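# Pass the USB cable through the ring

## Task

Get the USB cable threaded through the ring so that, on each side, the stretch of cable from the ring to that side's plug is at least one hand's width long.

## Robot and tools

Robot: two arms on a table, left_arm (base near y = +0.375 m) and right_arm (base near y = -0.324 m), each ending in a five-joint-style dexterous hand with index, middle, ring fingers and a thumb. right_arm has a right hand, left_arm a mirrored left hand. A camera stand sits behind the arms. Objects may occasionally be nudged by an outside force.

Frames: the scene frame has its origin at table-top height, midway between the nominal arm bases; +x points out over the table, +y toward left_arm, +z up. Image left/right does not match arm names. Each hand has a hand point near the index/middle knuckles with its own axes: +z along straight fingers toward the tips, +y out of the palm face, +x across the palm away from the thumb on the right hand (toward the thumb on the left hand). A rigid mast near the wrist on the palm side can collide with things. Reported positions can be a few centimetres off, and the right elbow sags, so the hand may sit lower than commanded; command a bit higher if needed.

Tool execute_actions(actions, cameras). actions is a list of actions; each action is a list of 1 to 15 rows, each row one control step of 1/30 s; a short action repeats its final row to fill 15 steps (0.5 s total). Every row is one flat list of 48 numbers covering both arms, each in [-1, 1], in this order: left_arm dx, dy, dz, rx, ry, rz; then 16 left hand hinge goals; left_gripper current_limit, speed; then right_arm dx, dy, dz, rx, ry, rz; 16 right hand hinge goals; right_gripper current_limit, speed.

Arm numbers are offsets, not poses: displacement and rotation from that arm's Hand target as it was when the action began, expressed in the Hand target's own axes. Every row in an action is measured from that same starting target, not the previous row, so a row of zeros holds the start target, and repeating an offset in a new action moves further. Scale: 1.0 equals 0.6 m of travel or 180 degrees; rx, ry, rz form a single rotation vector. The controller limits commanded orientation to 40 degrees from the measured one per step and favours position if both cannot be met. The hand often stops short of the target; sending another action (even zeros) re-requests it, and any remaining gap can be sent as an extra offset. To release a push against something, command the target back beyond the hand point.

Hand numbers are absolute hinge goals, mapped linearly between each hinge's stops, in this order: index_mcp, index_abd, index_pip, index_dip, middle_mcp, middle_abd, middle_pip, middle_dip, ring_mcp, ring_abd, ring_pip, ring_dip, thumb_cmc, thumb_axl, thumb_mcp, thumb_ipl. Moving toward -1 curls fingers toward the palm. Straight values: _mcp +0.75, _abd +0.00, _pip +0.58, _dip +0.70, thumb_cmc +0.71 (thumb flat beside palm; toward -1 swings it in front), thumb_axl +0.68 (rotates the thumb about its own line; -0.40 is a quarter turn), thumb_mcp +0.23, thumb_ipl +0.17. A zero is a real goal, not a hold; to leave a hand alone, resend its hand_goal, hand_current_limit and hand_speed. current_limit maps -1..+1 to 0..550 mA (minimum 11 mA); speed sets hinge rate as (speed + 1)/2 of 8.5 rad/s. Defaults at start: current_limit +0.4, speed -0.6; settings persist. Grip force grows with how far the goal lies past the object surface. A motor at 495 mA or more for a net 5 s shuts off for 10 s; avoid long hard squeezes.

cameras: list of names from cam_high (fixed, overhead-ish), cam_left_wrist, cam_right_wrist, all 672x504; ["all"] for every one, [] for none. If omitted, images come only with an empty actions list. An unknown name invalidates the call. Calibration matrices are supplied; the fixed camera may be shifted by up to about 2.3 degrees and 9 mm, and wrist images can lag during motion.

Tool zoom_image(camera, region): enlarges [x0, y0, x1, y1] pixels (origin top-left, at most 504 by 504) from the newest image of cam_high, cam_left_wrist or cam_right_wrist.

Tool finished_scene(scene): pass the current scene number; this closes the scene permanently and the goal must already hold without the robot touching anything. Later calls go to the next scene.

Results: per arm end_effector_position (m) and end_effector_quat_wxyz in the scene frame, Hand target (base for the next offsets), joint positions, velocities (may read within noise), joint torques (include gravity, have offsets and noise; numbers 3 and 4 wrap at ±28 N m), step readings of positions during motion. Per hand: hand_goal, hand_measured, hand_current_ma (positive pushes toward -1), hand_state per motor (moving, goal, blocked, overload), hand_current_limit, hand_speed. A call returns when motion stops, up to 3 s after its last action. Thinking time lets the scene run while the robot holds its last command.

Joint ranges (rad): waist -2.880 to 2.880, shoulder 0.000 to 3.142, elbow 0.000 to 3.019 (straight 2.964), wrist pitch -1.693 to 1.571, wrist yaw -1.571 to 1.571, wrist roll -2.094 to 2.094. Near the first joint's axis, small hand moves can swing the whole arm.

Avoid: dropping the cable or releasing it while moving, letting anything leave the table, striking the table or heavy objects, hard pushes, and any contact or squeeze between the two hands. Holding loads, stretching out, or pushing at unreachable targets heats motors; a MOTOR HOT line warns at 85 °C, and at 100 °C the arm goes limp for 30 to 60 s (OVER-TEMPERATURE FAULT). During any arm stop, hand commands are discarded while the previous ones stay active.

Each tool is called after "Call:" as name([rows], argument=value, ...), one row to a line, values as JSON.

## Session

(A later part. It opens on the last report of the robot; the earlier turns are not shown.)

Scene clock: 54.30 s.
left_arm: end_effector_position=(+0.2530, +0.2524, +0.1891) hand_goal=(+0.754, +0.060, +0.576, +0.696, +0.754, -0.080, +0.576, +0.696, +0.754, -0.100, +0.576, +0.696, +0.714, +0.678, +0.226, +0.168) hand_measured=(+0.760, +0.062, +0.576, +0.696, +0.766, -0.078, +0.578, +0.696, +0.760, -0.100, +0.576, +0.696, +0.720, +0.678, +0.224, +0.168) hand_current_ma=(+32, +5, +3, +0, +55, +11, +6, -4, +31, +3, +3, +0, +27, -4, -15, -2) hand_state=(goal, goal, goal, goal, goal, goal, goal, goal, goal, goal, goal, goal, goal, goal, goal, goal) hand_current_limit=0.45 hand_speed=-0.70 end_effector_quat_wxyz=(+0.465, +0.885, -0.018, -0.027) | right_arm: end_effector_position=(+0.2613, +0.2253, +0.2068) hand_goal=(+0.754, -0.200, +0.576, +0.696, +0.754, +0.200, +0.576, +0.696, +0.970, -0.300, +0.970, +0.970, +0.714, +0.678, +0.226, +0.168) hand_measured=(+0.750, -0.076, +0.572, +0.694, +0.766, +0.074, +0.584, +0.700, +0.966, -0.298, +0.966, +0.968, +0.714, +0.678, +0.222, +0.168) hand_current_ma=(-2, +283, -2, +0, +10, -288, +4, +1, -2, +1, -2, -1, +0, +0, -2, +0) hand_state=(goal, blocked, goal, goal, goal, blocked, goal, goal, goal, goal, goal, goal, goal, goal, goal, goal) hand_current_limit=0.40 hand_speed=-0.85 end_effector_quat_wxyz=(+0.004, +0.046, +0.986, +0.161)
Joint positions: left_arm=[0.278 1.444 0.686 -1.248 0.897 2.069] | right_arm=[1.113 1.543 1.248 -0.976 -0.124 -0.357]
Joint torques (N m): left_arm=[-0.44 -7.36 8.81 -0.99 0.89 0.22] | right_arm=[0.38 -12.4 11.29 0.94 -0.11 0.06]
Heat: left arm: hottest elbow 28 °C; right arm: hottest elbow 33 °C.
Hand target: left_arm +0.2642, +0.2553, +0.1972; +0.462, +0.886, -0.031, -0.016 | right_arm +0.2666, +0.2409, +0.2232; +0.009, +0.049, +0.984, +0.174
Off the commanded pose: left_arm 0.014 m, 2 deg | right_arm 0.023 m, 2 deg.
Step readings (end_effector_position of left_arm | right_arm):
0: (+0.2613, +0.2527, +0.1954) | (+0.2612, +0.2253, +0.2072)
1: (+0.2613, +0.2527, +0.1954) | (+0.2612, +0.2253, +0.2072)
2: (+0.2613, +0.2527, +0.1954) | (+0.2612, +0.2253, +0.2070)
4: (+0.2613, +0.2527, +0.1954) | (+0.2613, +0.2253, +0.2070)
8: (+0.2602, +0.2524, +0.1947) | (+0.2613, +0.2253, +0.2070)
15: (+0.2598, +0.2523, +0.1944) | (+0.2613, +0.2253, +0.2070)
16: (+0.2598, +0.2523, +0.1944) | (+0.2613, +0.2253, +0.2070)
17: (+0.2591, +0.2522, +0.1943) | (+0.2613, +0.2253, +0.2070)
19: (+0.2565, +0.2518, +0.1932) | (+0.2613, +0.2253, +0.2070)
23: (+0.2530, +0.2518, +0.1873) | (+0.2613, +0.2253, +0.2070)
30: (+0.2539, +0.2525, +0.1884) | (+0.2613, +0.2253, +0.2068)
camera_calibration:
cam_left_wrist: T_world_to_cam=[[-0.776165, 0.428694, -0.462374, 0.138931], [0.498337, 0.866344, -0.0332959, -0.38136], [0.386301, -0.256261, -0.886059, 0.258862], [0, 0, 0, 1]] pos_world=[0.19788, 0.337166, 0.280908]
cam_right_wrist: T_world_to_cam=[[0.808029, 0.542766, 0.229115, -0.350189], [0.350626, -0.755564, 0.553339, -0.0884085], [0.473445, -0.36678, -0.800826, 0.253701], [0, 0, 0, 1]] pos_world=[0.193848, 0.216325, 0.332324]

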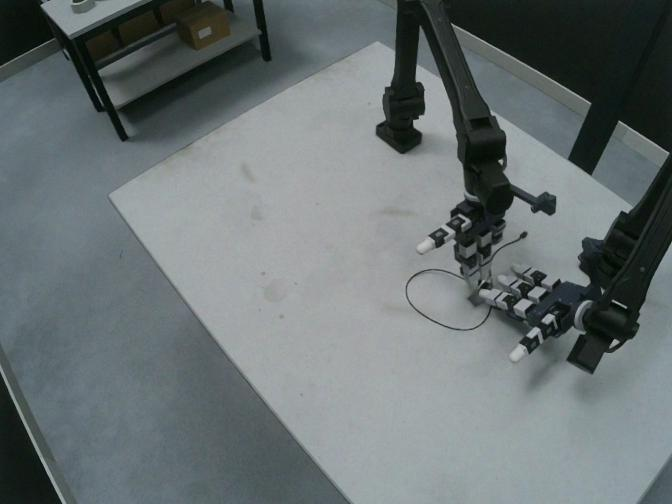

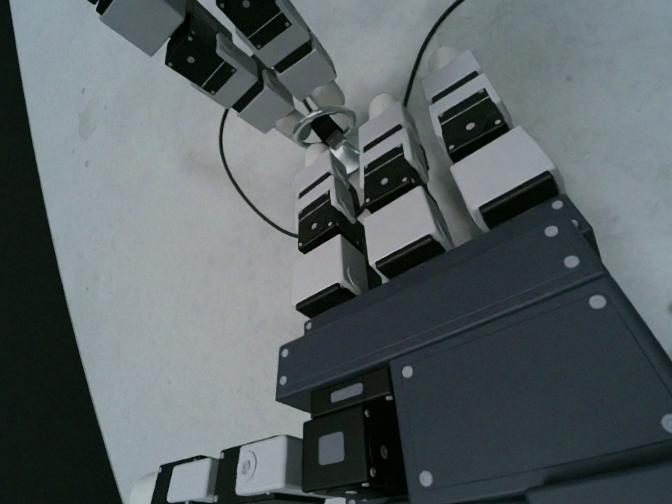

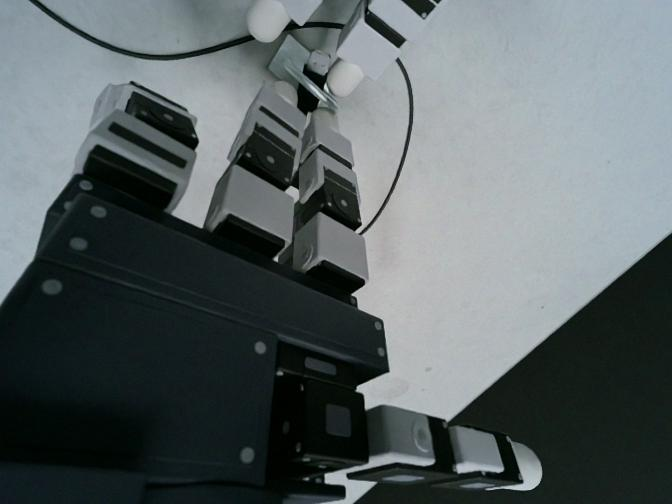

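Call:
execute_actions([
  [[0.0244,0.0093,-0.0188,0,0,0,0.754,0.06,0.576,0.696,0.754,-0.08,0.576,0.696,0.754,-0.1,0.576,0.696,0.714,0.678,0.226,0.168,0.45,-0.7,0,0,0,0,0,0,0.754,-0.2,0.576,0.696,0.754,0.2,0.576,0.696,0.97,-0.3,0.97,0.97,0.714,0.678,0.226,0.168,0.4,-0.85]],
], cameras=["all"])

Call:
zoom_image(camera="cam_left_wrist", region=[290, 60, 410, 180])

Call:
zoom_image(camera="cam_right_wrist", region=[240, 0, 440, 130])

Call:
zoom_image(camera="cam_high", region=[465, 260, 515, 310])

Scene clock: 55.40 s.
left_arm: end_effector_position=(+0.2683, +0.2565, +0.2005) hand_goal=(+0.754, +0.060, +0.576, +0.696, +0.754, -0.080, +0.576, +0.696, +0.754, -0.100, +0.576, +0.696, +0.714, +0.678, +0.226, +0.168) hand_measured=(+0.760, +0.062, +0.576, +0.696, +0.766, -0.078, +0.578, +0.696, +0.760, -0.100, +0.576, +0.696, +0.720, +0.678, +0.224, +0.168) hand_current_ma=(+32, +5, +3, +0, +55, +11, +6, -4, +31, +3, +3, +0, +27, -4, -15, -2) hand_state=(goal, goal, goal, goal, goal, goal, goal, goal, goal, goal, goal, goal, goal, goal, goal, goal) hand_current_limit=0.45 hand_speed=-0.70 end_effector_quat_wxyz=(+0.464, +0.885, -0.021, -0.027) | right_arm: end_effector_position=(+0.2613, +0.2253, +0.2068) hand_goal=(+0.754, -0.200, +0.576, +0.696, +0.754, +0.200, +0.576, +0.696, +0.970, -0.300, +0.970, +0.970, +0.714, +0.678, +0.226, +0.168) hand_measured=(+0.750, -0.076, +0.572, +0.694, +0.766, +0.074, +0.584, +0.700, +0.966, -0.298, +0.966, +0.968, +0.714, +0.678, +0.222, +0.168) hand_current_ma=(-2, +283, -2, +0, +10, -288, +4, +1, -2, +1, -2, -1, +0, +0, -2, +0) hand_state=(goal, blocked, goal, goal, goal, blocked, goal, goal, goal, goal, goal, goal, goal, goal, goal, goal) hand_current_limit=0.40 hand_speed=-0.85 end_effector_quat_wxyz=(+0.004, +0.046, +0.986, +0.161)
Joint positions: left_arm=[0.278 1.459 0.743 -1.291 0.895 2.076] | right_arm=[1.113 1.543 1.248 -0.976 -0.124 -0.357]
Joint torques (N m): left_arm=[0.09 -7.65 8.91 -0.99 0.93 0.24] | right_arm=[0.15 -13.16 11.23 1.03 -0.07 0.07]
Heat: left arm: hottest elbow 28 °C; right arm: hottest elbow 33 °C.
Hand target: left_arm +0.2793, +0.2603, +0.2082; +0.462, +0.886, -0.031, -0.016 | right_arm +0.2666, +0.2409, +0.2232; +0.009, +0.049, +0.984, +0.174
Off the commanded pose: left_arm 0.014 m, 2 deg | right_arm 0.023 m, 2 deg.
Step readings (end_effector_position of left_arm | right_arm):
0: (+0.2530, +0.2524, +0.1891) | (+0.2613, +0.2253, +0.2068)
1: (+0.2530, +0.2524, +0.1892) | (+0.2613, +0.2253, +0.2068)
2: (+0.2533, +0.2526, +0.1896) | (+0.2613, +0.2253, +0.2068)
4: (+0.2559, +0.2533, +0.1923) | (+0.2613, +0.2253, +0.2068)
8: (+0.2650, +0.2556, +0.1986) | (+0.2613, +0.2253, +0.2068)
15: (+0.2683, +0.2565, +0.2010) | (+0.2613, +0.2253, +0.2068)
camera_calibration:
cam_left_wrist: T_world_to_cam=[[-0.772569, 0.432977, -0.464401, 0.152663], [0.502633, 0.863955, -0.0306771, -0.393166], [0.387939, -0.257124, -0.885094, 0.263664], [0, 0, 0, 1]] pos_world=[0.213275, 0.341372, 0.292203]
cam_right_wrist: T_world_to_cam=[[0.808029, 0.542766, 0.229115, -0.350189], [0.350626, -0.755564, 0.553339, -0.0884085], [0.473445, -0.36678, -0.800826, 0.253701], [0, 0, 0, 1]] pos_world=[0.193848, 0.216325, 0.332324]

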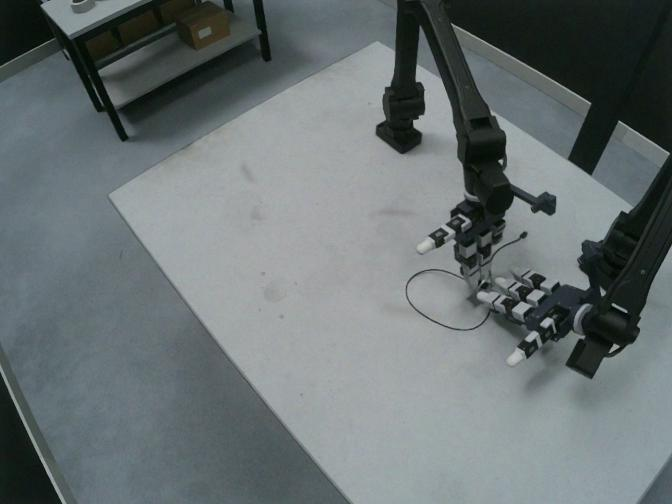

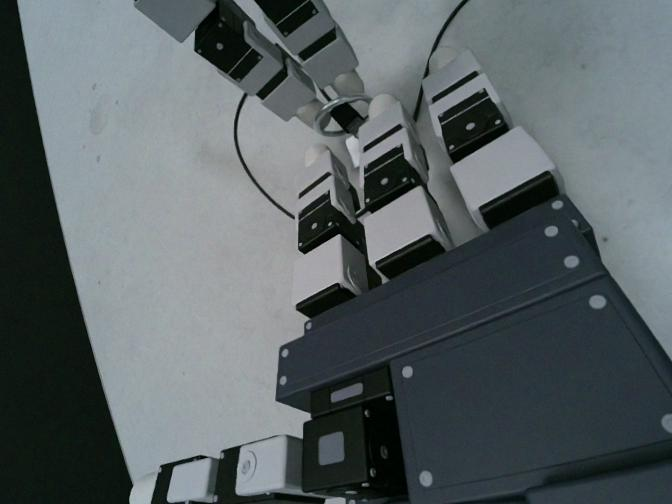

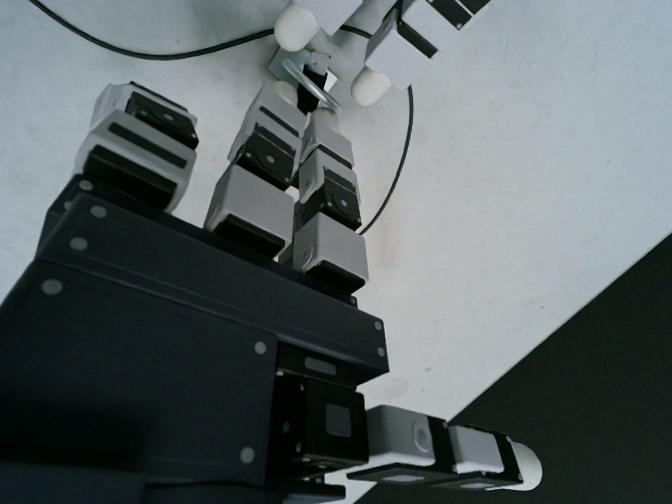

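Scaled by 4.200 from the camera's 672x504 image, which has a finer 960x720 frame.

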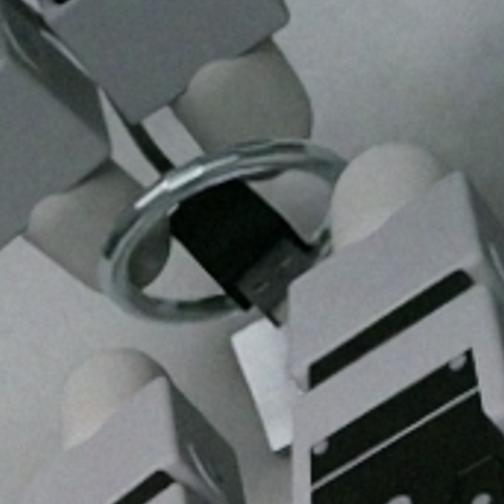

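Scaled by 2.520 from the camera's 672x504 image, which has a finer 960x720 frame.

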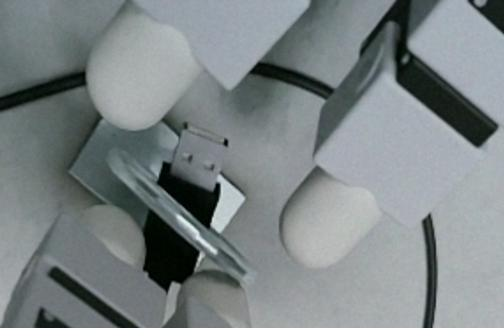

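Scaled by 10.080 from the camera's 672x504 image, which has a finer 960x720 frame.

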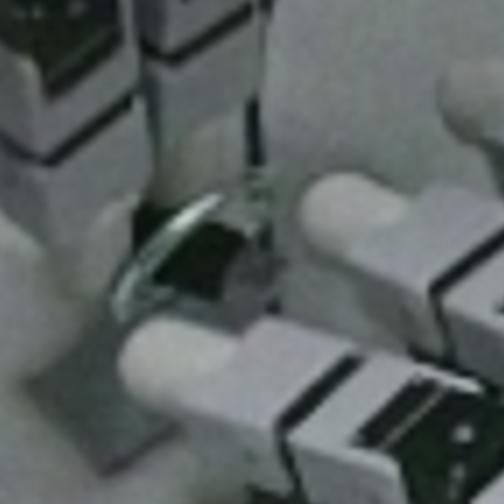

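Call:
execute_actions([
  [[-0.0193,-0.0126,0.0227,0,0,0,0.754,0.06,0.576,0.696,0.754,-0.08,0.576,0.696,0.754,-0.1,0.576,0.696,0.714,0.678,0.226,0.168,0.45,-0.7,0,0,0,0,0,0,0.754,-0.2,0.576,0.696,0.754,0.2,0.576,0.696,0.97,-0.3,0.97,0.97,0.714,0.678,0.226,0.168,0.4,-0.85]],
], cameras=["cam_left_wrist","cam_right_wrist","cam_high"])

Call:
zoom_image(camera="cam_left_wrist", region=[290, 60, 410, 180])

Call:
zoom_image(camera="cam_right_wrist", region=[240, 0, 440, 130])

Call:
zoom_image(camera="cam_high", region=[465, 260, 515, 310])

Scene clock: 56.67 s.
left_arm: end_effector_position=(+0.2672, +0.2562, +0.1954) hand_goal=(+0.754, +0.060, +0.576, +0.696, +0.754, -0.080, +0.576, +0.696, +0.754, -0.100, +0.576, +0.696, +0.714, +0.678, +0.226, +0.168) hand_measured=(+0.760, +0.062, +0.576, +0.696, +0.766, -0.078, +0.578, +0.696, +0.760, -0.100, +0.576, +0.696, +0.720, +0.678, +0.224, +0.168) hand_current_ma=(+32, +5, +3, +0, +55, +11, +6, -4, +31, +3, +3, +0, +27, -4, -15, -2) hand_state=(goal, goal, goal, goal, goal, goal, goal, goal, goal, goal, goal, goal, goal, goal, goal, goal) hand_current_limit=0.45 hand_speed=-0.70 end_effector_quat_wxyz=(+0.462, +0.886, -0.026, -0.018) | right_arm: end_effector_position=(+0.2613, +0.2253, +0.2068) hand_goal=(+0.754, -0.200, +0.576, +0.696, +0.754, +0.200, +0.576, +0.696, +0.970, -0.300, +0.970, +0.970, +0.714, +0.678, +0.226, +0.168) hand_measured=(+0.750, -0.076, +0.572, +0.694, +0.766, +0.074, +0.584, +0.700, +0.966, -0.298, +0.966, +0.968, +0.714, +0.678, +0.222, +0.168) hand_current_ma=(-2, +283, -2, +0, +10, -288, +4, +1, -2, +1, -2, -1, +0, +0, -2, +0) hand_state=(goal, blocked, goal, goal, goal, blocked, goal, goal, goal, goal, goal, goal, goal, goal, goal, goal) hand_current_limit=0.40 hand_speed=-0.85 end_effector_quat_wxyz=(+0.004, +0.046, +0.986, +0.161)
Joint positions: left_arm=[0.278 1.459 0.731 -1.258 0.895 2.076] | right_arm=[1.113 1.543 1.248 -0.976 -0.124 -0.357]
Joint torques (N m): left_arm=[-0.79 -8 5.83 -0.13 1.1 0.09] | right_arm=[-0.38 -12.92 11.45 1.05 -0.08 0.08]
Heat: left arm: hottest elbow 28 °C; right arm: hottest elbow 33 °C.
Hand target: left_arm +0.2673, +0.2543, +0.1942; +0.462, +0.886, -0.031, -0.016 | right_arm +0.2666, +0.2409, +0.2232; +0.009, +0.049, +0.984, +0.174
Off the commanded pose: left_arm 0.002 m, 1 deg | right_arm 0.023 m, 2 deg.
Step readings (end_effector_position of left_arm | right_arm):
0: (+0.2683, +0.2565, +0.2005) | (+0.2613, +0.2253, +0.2068)
1: (+0.2683, +0.2565, +0.2005) | (+0.2613, +0.2253, +0.2068)
2: (+0.2683, +0.2565, +0.2005) | (+0.2613, +0.2253, +0.2068)
4: (+0.2689, +0.2566, +0.2000) | (+0.2613, +0.2253, +0.2068)
8: (+0.2697, +0.2568, +0.1982) | (+0.2613, +0.2253, +0.2068)
15: (+0.2671, +0.2562, +0.1955) | (+0.2613, +0.2253, +0.2068)
camera_calibration:
cam_left_wrist: T_world_to_cam=[[-0.762942, 0.43543, -0.477829, 0.148959], [0.503138, 0.864059, -0.0159649, -0.395569], [0.40592, -0.252594, -0.878308, 0.252315], [0, 0, 0, 1]] pos_world=[0.210253, 0.340667, 0.286472]
cam_right_wrist: T_world_to_cam=[[0.808029, 0.542766, 0.229115, -0.350189], [0.350626, -0.755564, 0.553339, -0.0884085], [0.473445, -0.36678, -0.800826, 0.253701], [0, 0, 0, 1]] pos_world=[0.193848, 0.216325, 0.332324]

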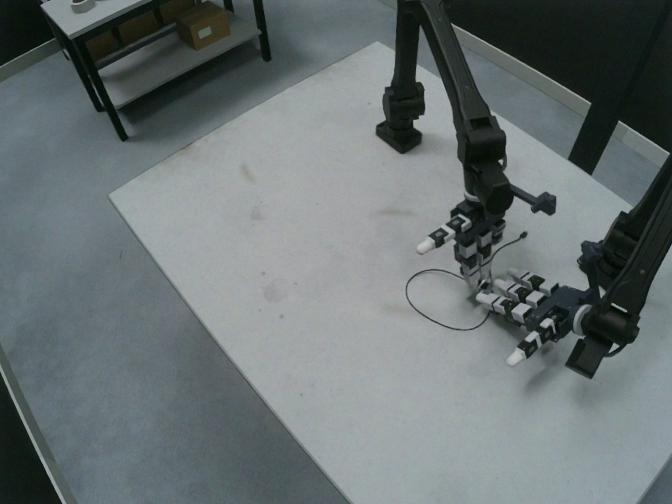

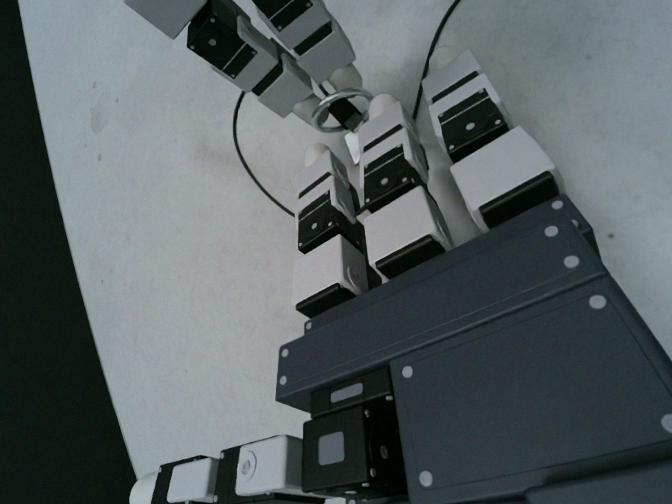

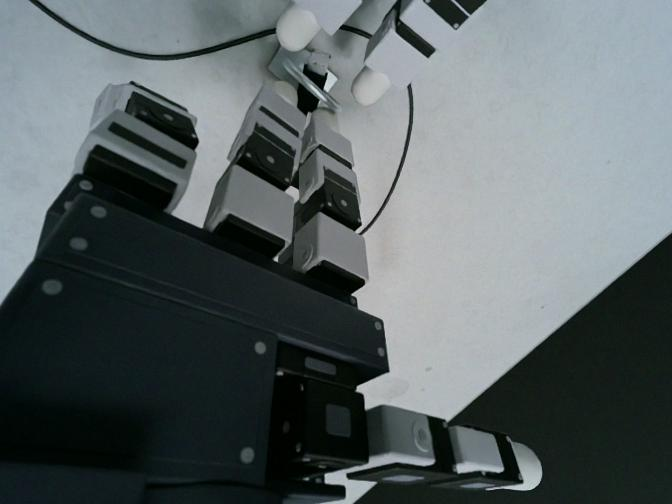

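Scaled by 4.200 from the camera's 672x504 image, which has a finer 960x720 frame.

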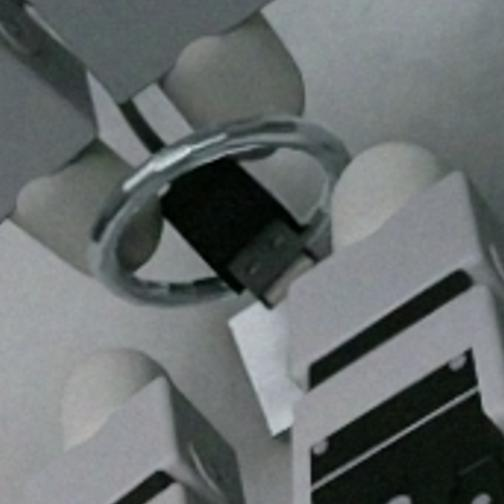

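Scaled by 2.520 from the camera's 672x504 image, which has a finer 960x720 frame.

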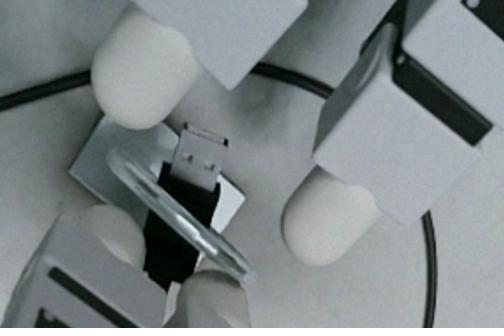

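Scaled by 10.080 from the camera's 672x504 image, which has a finer 960x720 frame.

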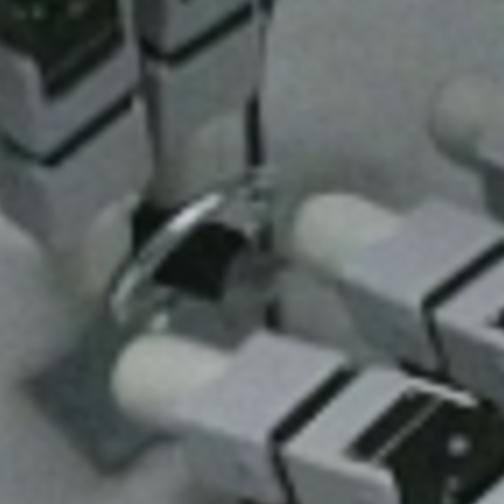

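Call:
execute_actions([
  [[-0.0112,0.0038,0.0054,0,0,0,0.754,0.06,0.576,0.696,0.754,-0.08,0.576,0.696,0.754,-0.1,0.576,0.696,0.714,0.678,0.226,0.168,0.45,-0.7,0,0,0,0,0,0,0.754,-0.2,0.576,0.696,0.754,0.2,0.576,0.696,0.97,-0.3,0.97,0.97,0.714,0.678,0.226,0.168,0.4,-0.85]],
], cameras=["cam_left_wrist","cam_right_wrist"])

Call:
zoom_image(camera="cam_left_wrist", region=[290, 60, 410, 180])

Call:
zoom_image(camera="cam_right_wrist", region=[240, 0, 440, 130])

Scene clock: 57.87 s.
left_arm: end_effector_position=(+0.2604, +0.2545, +0.1904) hand_goal=(+0.754, +0.060, +0.576, +0.696, +0.754, -0.080, +0.576, +0.696, +0.754, -0.100, +0.576, +0.696, +0.714, +0.678, +0.226, +0.168) hand_measured=(+0.760, +0.062, +0.576, +0.696, +0.766, -0.078, +0.578, +0.696, +0.760, -0.100, +0.576, +0.696, +0.720, +0.678, +0.224, +0.168) hand_current_ma=(+32, +5, +3, +0, +55, +11, +6, -4, +31, +3, +3, +0, +27, -4, -15, -2) hand_state=(goal, goal, goal, goal, goal, goal, goal, goal, goal, goal, goal, goal, goal, goal, goal, goal) hand_current_limit=0.45 hand_speed=-0.70 end_effector_quat_wxyz=(+0.464, +0.885, -0.023, -0.024) | right_arm: end_effector_position=(+0.2613, +0.2253, +0.2068) hand_goal=(+0.754, -0.200, +0.576, +0.696, +0.754, +0.200, +0.576, +0.696, +0.970, -0.300, +0.970, +0.970, +0.714, +0.678, +0.226, +0.168) hand_measured=(+0.750, -0.076, +0.572, +0.694, +0.766, +0.074, +0.584, +0.700, +0.966, -0.298, +0.966, +0.968, +0.714, +0.678, +0.222, +0.168) hand_current_ma=(-2, +283, -2, +0, +10, -288, +4, +1, -2, +1, -2, -1, +0, +0, -2, +0) hand_state=(goal, blocked, goal, goal, goal, blocked, goal, goal, goal, goal, goal, goal, goal, goal, goal, goal) hand_current_limit=0.40 hand_speed=-0.85 end_effector_quat_wxyz=(+0.004, +0.046, +0.986, +0.161)
Joint positions: left_arm=[0.278 1.459 0.709 -1.251 0.895 2.076] | right_arm=[1.113 1.543 1.248 -0.976 -0.124 -0.357]
Joint torques (N m): left_arm=[-1.32 -9.35 5.71 -0.1 1.2 0] | right_arm=[0.79 -13.1 11.4 0.95 -0.11 0.07]
Heat: left arm: hottest elbow 28 °C; right arm: hottest elbow 33 °C.
Hand target: left_arm +0.2602, +0.2508, +0.1942; +0.462, +0.886, -0.031, -0.016 | right_arm +0.2666, +0.2409, +0.2232; +0.009, +0.049, +0.984, +0.174
Off the commanded pose: left_arm 0.005 m, 1 deg | right_arm 0.023 m, 2 deg.
Step readings (end_effector_position of left_arm | right_arm):
0: (+0.2672, +0.2562, +0.1954) | (+0.2613, +0.2253, +0.2068)
1: (+0.2672, +0.2562, +0.1954) | (+0.2613, +0.2253, +0.2068)
2: (+0.2669, +0.2561, +0.1951) | (+0.2613, +0.2253, +0.2068)
4: (+0.2656, +0.2558, +0.1939) | (+0.2613, +0.2253, +0.2068)
8: (+0.2613, +0.2547, +0.1910) | (+0.2613, +0.2253, +0.2068)
15: (+0.2604, +0.2545, +0.1904) | (+0.2613, +0.2253, +0.2068)
camera_calibration:
cam_left_wrist: T_world_to_cam=[[-0.76944, 0.433785, -0.468821, 0.142544], [0.50283, 0.863999, -0.0258262, -0.388813], [0.393858, -0.255609, -0.882915, 0.254958], [0, 0, 0, 1]] pos_world=[0.204768, 0.33927, 0.281893]
cam_right_wrist: T_world_to_cam=[[0.808029, 0.542766, 0.229115, -0.350189], [0.350626, -0.755564, 0.553339, -0.0884085], [0.473445, -0.36678, -0.800826, 0.253701], [0, 0, 0, 1]] pos_world=[0.193848, 0.216325, 0.332324]
Images, in order (width x height): cam_left_wrist 672x504, cam_right_wrist 672x504.

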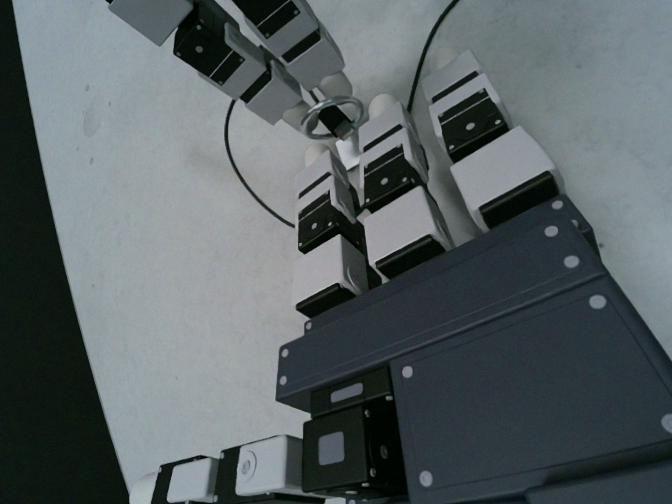

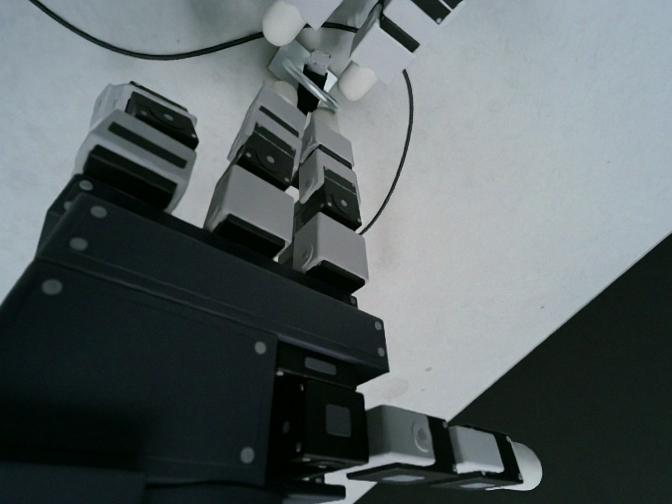

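Scaled by 4.200 from the camera's 672x504 image, which has a finer 960x720 frame.

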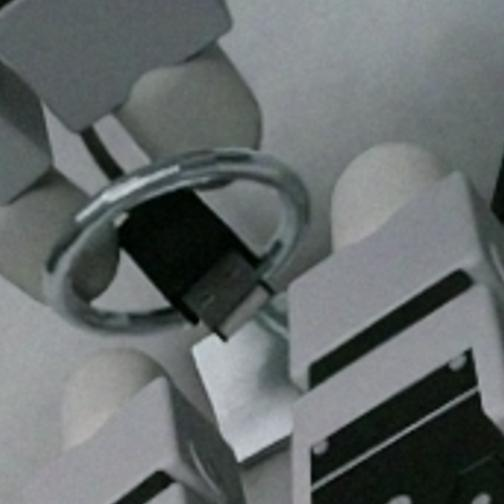

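Scaled by 2.520 from the camera's 672x504 image, which has a finer 960x720 frame.

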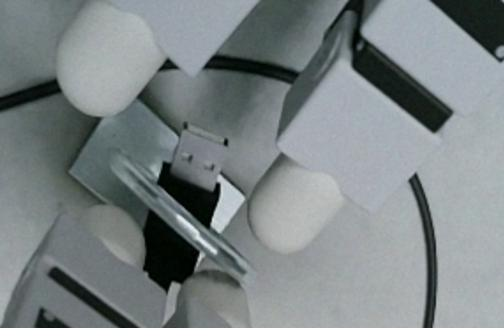

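Call:
execute_actions([
  [[0.0008,0.0085,0.0026,0,0,0,0.754,0.06,0.576,0.696,0.754,-0.08,0.576,0.696,0.754,-0.1,0.576,0.696,0.714,0.678,0.226,0.168,0.45,-0.7,0,0,0,0,0,0,0.754,-0.2,0.576,0.696,0.754,0.2,0.576,0.696,0.97,-0.3,0.97,0.97,0.714,0.678,0.226,0.168,0.4,-0.85]],
], cameras=["cam_left_wrist","cam_right_wrist"])

Call:
zoom_image(camera="cam_left_wrist", region=[290, 60, 410, 180])

Call:
zoom_image(camera="cam_right_wrist", region=[240, 0, 440, 130])

Scene clock: 58.97 s.
left_arm: end_effector_position=(+0.2605, +0.2516, +0.1941) hand_goal=(+0.754, +0.060, +0.576, +0.696, +0.754, -0.080, +0.576, +0.696, +0.754, -0.100, +0.576, +0.696, +0.714, +0.678, +0.226, +0.168) hand_measured=(+0.760, +0.062, +0.576, +0.696, +0.766, -0.078, +0.578, +0.696, +0.760, -0.100, +0.576, +0.696, +0.720, +0.678, +0.224, +0.168) hand_current_ma=(+32, +5, +3, +0, +55, +11, +6, -4, +31, +3, +3, +0, +27, -4, -15, -2) hand_state=(goal, goal, goal, goal, goal, goal, goal, goal, goal, goal, goal, goal, goal, goal, goal, goal) hand_current_limit=0.45 hand_speed=-0.70 end_effector_quat_wxyz=(+0.463, +0.886, -0.025, -0.020) | right_arm: end_effector_position=(+0.2613, +0.2253, +0.2068) hand_goal=(+0.754, -0.200, +0.576, +0.696, +0.754, +0.200, +0.576, +0.696, +0.970, -0.300, +0.970, +0.970, +0.714, +0.678, +0.226, +0.168) hand_measured=(+0.750, -0.076, +0.572, +0.694, +0.766, +0.074, +0.584, +0.700, +0.966, -0.298, +0.966, +0.968, +0.714, +0.678, +0.222, +0.168) hand_current_ma=(-2, +283, -2, +0, +10, -288, +4, +1, -2, +1, -2, -1, +0, +0, -2, +0) hand_state=(goal, blocked, goal, goal, goal, blocked, goal, goal, goal, goal, goal, goal, goal, goal, goal, goal) hand_current_limit=0.40 hand_speed=-0.85 end_effector_quat_wxyz=(+0.004, +0.046, +0.986, +0.161)
Joint positions: left_arm=[0.269 1.445 0.709 -1.247 0.899 2.065] | right_arm=[1.113 1.543 1.248 -0.976 -0.124 -0.357]
Joint torques (N m): left_arm=[-1.73 -9.17 5.74 -0.03 1.26 -0.09] | right_arm=[0.15 -12.86 11.21 0.84 -0.11 0.04]
Heat: left arm: hottest elbow 28 °C; right arm: hottest elbow 33 °C.
Hand target: left_arm +0.2604, +0.2466, +0.1975; +0.462, +0.886, -0.031, -0.016 | right_arm +0.2666, +0.2409, +0.2232; +0.009, +0.049, +0.984, +0.174
Off the commanded pose: left_arm 0.006 m, 1 deg | right_arm 0.023 m, 2 deg.
Step readings (end_effector_position of left_arm | right_arm):
0: (+0.2604, +0.2545, +0.1904) | (+0.2613, +0.2253, +0.2068)
1: (+0.2604, +0.2545, +0.1904) | (+0.2613, +0.2253, +0.2068)
2: (+0.2604, +0.2545, +0.1905) | (+0.2613, +0.2253, +0.2068)
4: (+0.2605, +0.2541, +0.1914) | (+0.2613, +0.2253, +0.2068)
8: (+0.2603, +0.2524, +0.1935) | (+0.2613, +0.2253, +0.2068)
15: (+0.2604, +0.2516, +0.1941) | (+0.2613, +0.2253, +0.2068)
camera_calibration:
cam_left_wrist: T_world_to_cam=[[-0.764468, 0.435399, -0.475411, 0.145194], [0.504184, 0.863364, -0.020034, -0.38763], [0.40173, -0.25501, -0.879536, 0.254587], [0, 0, 0, 1]] pos_world=[0.204157, 0.336371, 0.285179]
cam_right_wrist: T_world_to_cam=[[0.808029, 0.542766, 0.229115, -0.350189], [0.350626, -0.755564, 0.553339, -0.0884085], [0.473445, -0.36678, -0.800826, 0.253701], [0, 0, 0, 1]] pos_world=[0.193848, 0.216325, 0.332324]
Images, in order (width x height): cam_left_wrist 672x504, cam_right_wrist 672x504.

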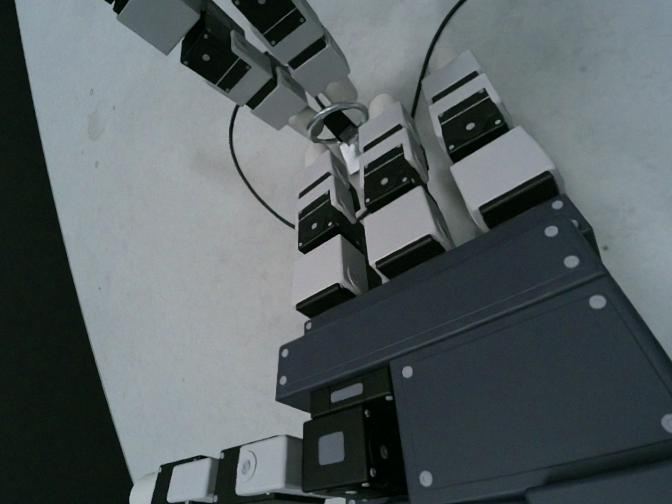

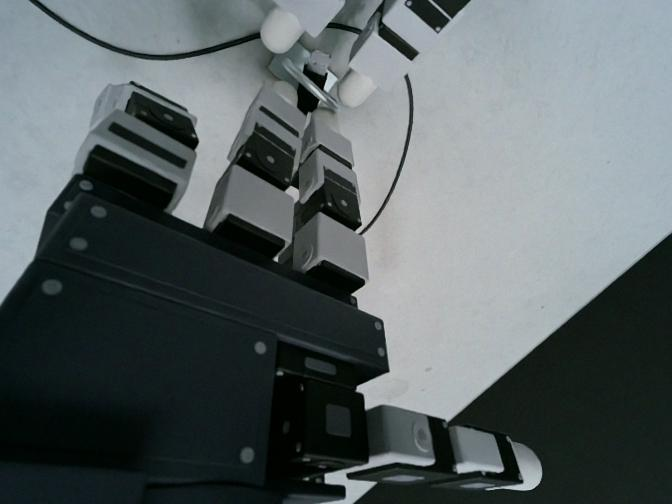

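Scaled by 4.200 from the camera's 672x504 image, which has a finer 960x720 frame.

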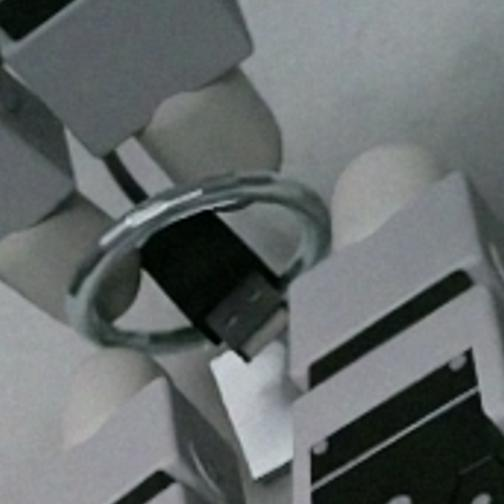

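Scaled by 2.520 from the camera's 672x504 image, which has a finer 960x720 frame.

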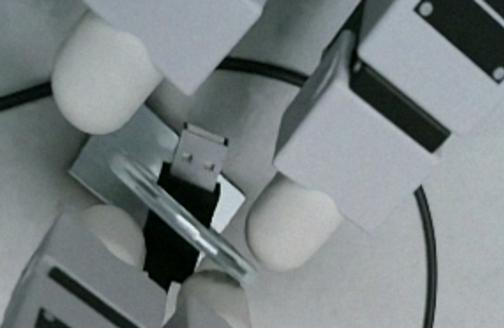

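Call:
execute_actions([
  [[0,0,0,0,0,0,0.754,0.0,0.576,0.696,0.754,0.25,0.576,0.696,0.754,-0.1,0.576,0.696,0.714,0.678,0.226,0.168,0.45,-0.85,0,0,0,0,0,0,0.754,-0.2,0.576,0.696,0.754,0.2,0.576,0.696,0.97,-0.3,0.97,0.97,0.714,0.678,0.226,0.168,0.4,-0.85]],
], cameras=["cam_left_wrist","cam_right_wrist"])

Call:
zoom_image(camera="cam_left_wrist", region=[290, 60, 410, 180])

Call:
zoom_image(camera="cam_right_wrist", region=[240, 0, 440, 130])

Scene clock: 59.87 s.
left_arm: end_effector_position=(+0.2582, +0.2512, +0.1924) hand_goal=(+0.754, +0.000, +0.576, +0.696, +0.754, +0.250, +0.576, +0.696, +0.754, -0.100, +0.576, +0.696, +0.714, +0.678, +0.226, +0.168) hand_measured=(+0.760, +0.004, +0.576, +0.696, +0.764, +0.038, +0.578, +0.696, +0.760, -0.100, +0.576, +0.696, +0.720, +0.678, +0.224, +0.168) hand_current_ma=(+32, +15, +3, +0, +52, -399, +6, -4, +31, +3, +3, +0, +27, -4, -15, -2) hand_state=(goal, goal, goal, goal, goal, blocked, goal, goal, goal, goal, goal, goal, goal, goal, goal, goal) hand_current_limit=0.45 hand_speed=-0.85 end_effector_quat_wxyz=(+0.462, +0.886, -0.024, -0.023) | right_arm: end_effector_position=(+0.2613, +0.2253, +0.2068) hand_goal=(+0.754, -0.200, +0.576, +0.696, +0.754, +0.200, +0.576, +0.696, +0.970, -0.300, +0.970, +0.970, +0.714, +0.678, +0.226, +0.168) hand_measured=(+0.750, -0.076, +0.572, +0.694, +0.766, +0.074, +0.584, +0.700, +0.966, -0.298, +0.966, +0.968, +0.714, +0.678, +0.222, +0.168) hand_current_ma=(-2, +283, -2, +0, +10, -288, +4, +1, -2, +1, -2, -1, +0, +0, -2, +0) hand_state=(goal, blocked, goal, goal, goal, blocked, goal, goal, goal, goal, goal, goal, goal, goal, goal, goal) hand_current_limit=0.40 hand_speed=-0.85 end_effector_quat_wxyz=(+0.004, +0.046, +0.986, +0.161)
Joint positions: left_arm=[0.269 1.443 0.703 -1.246 0.896 2.064] | right_arm=[1.113 1.543 1.248 -0.976 -0.124 -0.357]
Joint torques (N m): left_arm=[-1.67 -9.11 6.17 -0.1 1.39 -0.09] | right_arm=[0.85 -13.63 11.11 0.65 -0.1 0.06]
Heat: left arm: hottest elbow 28 °C; right arm: hottest elbow 33 °C.
Hand target: left_arm +0.2605, +0.2466, +0.1975; +0.462, +0.886, -0.031, -0.016 | right_arm +0.2666, +0.2409, +0.2232; +0.009, +0.049, +0.984, +0.174
Off the commanded pose: left_arm 0.007 m, 1 deg | right_arm 0.023 m, 2 deg.
Step readings (end_effector_position of left_arm | right_arm):
0: (+0.2606, +0.2516, +0.1940) | (+0.2613, +0.2253, +0.2068)
1: (+0.2606, +0.2516, +0.1940) | (+0.2613, +0.2253, +0.2068)
2: (+0.2606, +0.2516, +0.1940) | (+0.2613, +0.2253, +0.2068)
4: (+0.2606, +0.2516, +0.1940) | (+0.2613, +0.2253, +0.2068)
8: (+0.2601, +0.2515, +0.1937) | (+0.2613, +0.2253, +0.2068)
15: (+0.2582, +0.2512, +0.1924) | (+0.2613, +0.2253, +0.2068)
camera_calibration:
cam_left_wrist: T_world_to_cam=[[-0.766835, 0.436813, -0.470274, 0.142139], [0.504733, 0.86301, -0.0214197, -0.38588], [0.396495, -0.253788, -0.88226, 0.255489], [0, 0, 0, 1]] pos_world=[0.202463, 0.33577, 0.283986]
cam_right_wrist: T_world_to_cam=[[0.808029, 0.542766, 0.229115, -0.350189], [0.350626, -0.755564, 0.553339, -0.0884085], [0.473445, -0.36678, -0.800826, 0.253701], [0, 0, 0, 1]] pos_world=[0.193848, 0.216325, 0.332324]
Images, in order (width x height): cam_left_wrist 672x504, cam_right_wrist 672x504.

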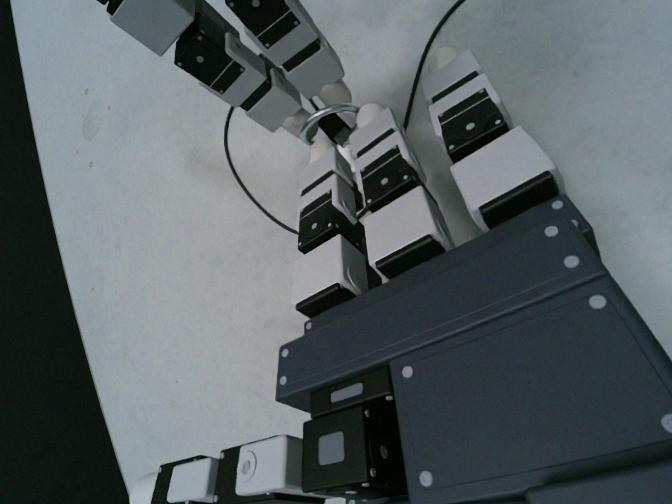

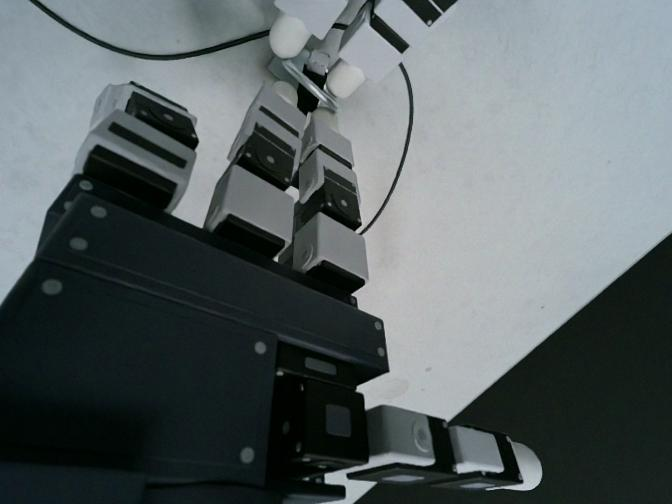

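Scaled by 4.200 from the camera's 672x504 image, which has a finer 960x720 frame.

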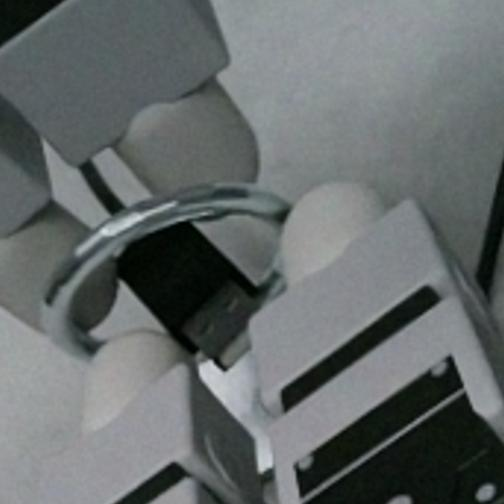

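Scaled by 2.520 from the camera's 672x504 image, which has a finer 960x720 frame.

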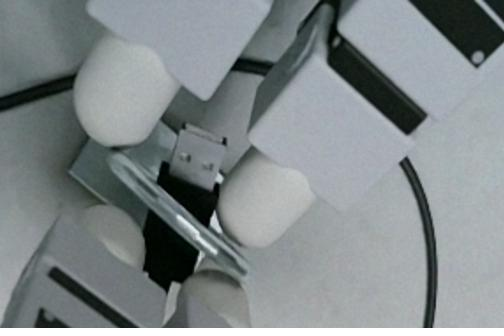

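Call:
execute_actions([
  [[0,0,0,0,0,0,0.754,-0.25,0.576,0.696,0.754,0.25,0.576,0.696,0.754,-0.1,0.576,0.696,0.714,0.678,0.226,0.168,0.45,-0.85,0,0,0,0,0,0,0.754,-0.2,0.576,0.696,0.754,0.2,0.576,0.696,0.97,-0.3,0.97,0.97,0.714,0.678,0.226,0.168,0.4,-0.85]],
], cameras=["cam_left_wrist","cam_right_wrist"])

Call:
zoom_image(camera="cam_left_wrist", region=[290, 60, 410, 180])

Call:
zoom_image(camera="cam_right_wrist", region=[240, 0, 440, 130])

Scene clock: 60.87 s.
left_arm: end_effector_position=(+0.2582, +0.2512, +0.1924) hand_goal=(+0.754, -0.250, +0.576, +0.696, +0.754, +0.250, +0.576, +0.696, +0.754, -0.100, +0.576, +0.696, +0.714, +0.678, +0.226, +0.168) hand_measured=(+0.760, -0.052, +0.576, +0.696, +0.764, +0.038, +0.578, +0.696, +0.760, -0.100, +0.576, +0.696, +0.720, +0.678, +0.224, +0.168) hand_current_ma=(+32, +399, +3, +0, +53, -399, +6, -4, +31, +3, +3, +0, +27, -4, -15, -2) hand_state=(goal, blocked, goal, goal, goal, blocked, goal, goal, goal, goal, goal, goal, goal, goal, goal, goal) hand_current_limit=0.45 hand_speed=-0.85 end_effector_quat_wxyz=(+0.462, +0.886, -0.024, -0.023) | right_arm: end_effector_position=(+0.2609, +0.2253, +0.2067) hand_goal=(+0.754, -0.200, +0.576, +0.696, +0.754, +0.200, +0.576, +0.696, +0.970, -0.300, +0.970, +0.970, +0.714, +0.678, +0.226, +0.168) hand_measured=(+0.744, -0.076, +0.570, +0.694, +0.770, +0.074, +0.586, +0.700, +0.966, -0.298, +0.966, +0.968, +0.714, +0.678, +0.222, +0.168) hand_current_ma=(-7, +278, -3, -1, +16, -288, +6, +2, -2, +1, -2, -1, +0, +0, -2, +0) hand_state=(goal, blocked, goal, goal, goal, blocked, goal, goal, goal, goal, goal, goal, goal, goal, goal, goal) hand_current_limit=0.40 hand_speed=-0.85 end_effector_quat_wxyz=(+0.003, +0.046, +0.986, +0.161)
Joint positions: left_arm=[0.269 1.443 0.703 -1.246 0.896 2.064] | right_arm=[1.114 1.543 1.248 -0.976 -0.125 -0.357]
Joint torques (N m): left_arm=[-1.61 -9 6.19 -0.1 1.39 -0.11] | right_arm=[1.03 -13.1 11.51 1.01 -0.09 0.07]
Heat: left arm: hottest elbow 28 °C; right arm: hottest elbow 33 °C.
Hand target: left_arm +0.2605, +0.2466, +0.1975; +0.462, +0.886, -0.031, -0.016 | right_arm +0.2667, +0.2409, +0.2232; +0.009, +0.049, +0.984, +0.174
Off the commanded pose: left_arm 0.007 m, 1 deg | right_arm 0.023 m, 2 deg.
Step readings (end_effector_position of left_arm | right_arm):
0: (+0.2582, +0.2512, +0.1924) | (+0.2613, +0.2253, +0.2068)
1: (+0.2582, +0.2512, +0.1924) | (+0.2613, +0.2253, +0.2068)
2: (+0.2582, +0.2512, +0.1924) | (+0.2613, +0.2253, +0.2068)
4: (+0.2582, +0.2512, +0.1924) | (+0.2613, +0.2253, +0.2068)
8: (+0.2582, +0.2512, +0.1924) | (+0.2609, +0.2253, +0.2067)
15: (+0.2582, +0.2512, +0.1924) | (+0.2609, +0.2253, +0.2067)
camera_calibration:
cam_left_wrist: T_world_to_cam=[[-0.766835, 0.436813, -0.470274, 0.142139], [0.504733, 0.86301, -0.0214197, -0.38588], [0.396495, -0.253788, -0.88226, 0.255489], [0, 0, 0, 1]] pos_world=[0.202463, 0.33577, 0.283986]
cam_right_wrist: T_world_to_cam=[[0.807896, 0.543364, 0.228167, -0.349817], [0.351625, -0.755143, 0.553281, -0.088608], [0.472931, -0.366764, -0.801137, 0.253996], [0, 0, 0, 1]] pos_world=[0.19365, 0.216323, 0.332328]
Images, in order (width x height): cam_left_wrist 672x504, cam_right_wrist 672x504.

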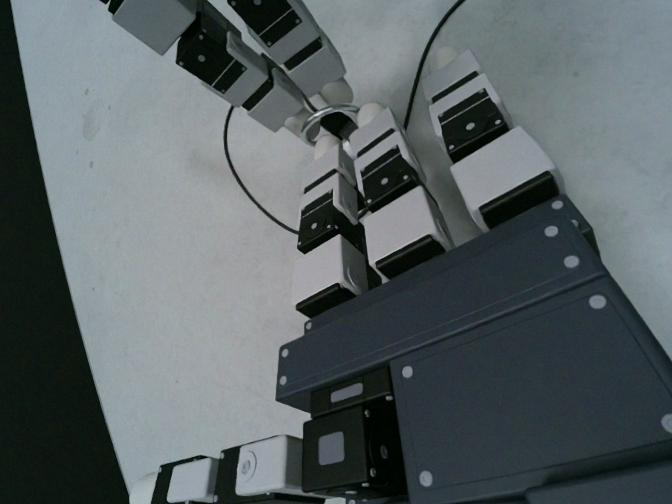

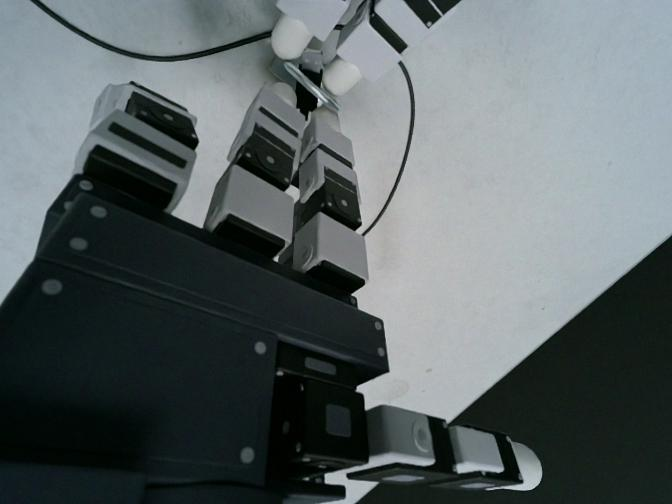

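Scaled by 4.200 from the camera's 672x504 image, which has a finer 960x720 frame.

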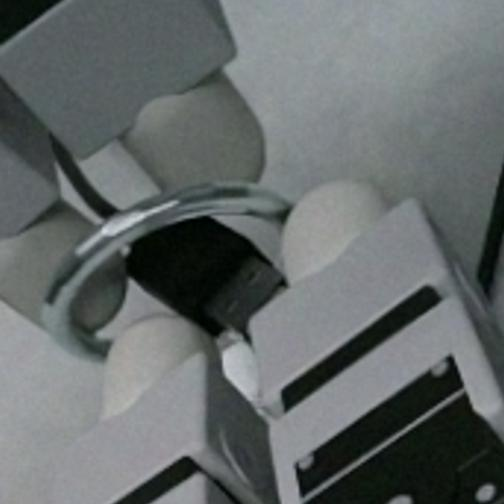

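Scaled by 2.520 from the camera's 672x504 image, which has a finer 960x720 frame.

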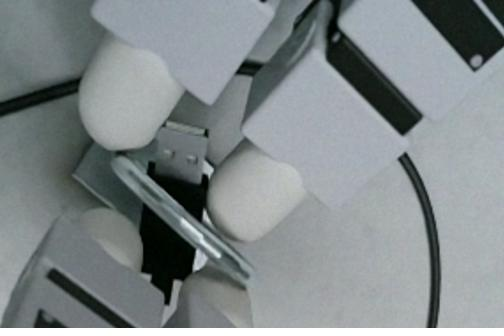

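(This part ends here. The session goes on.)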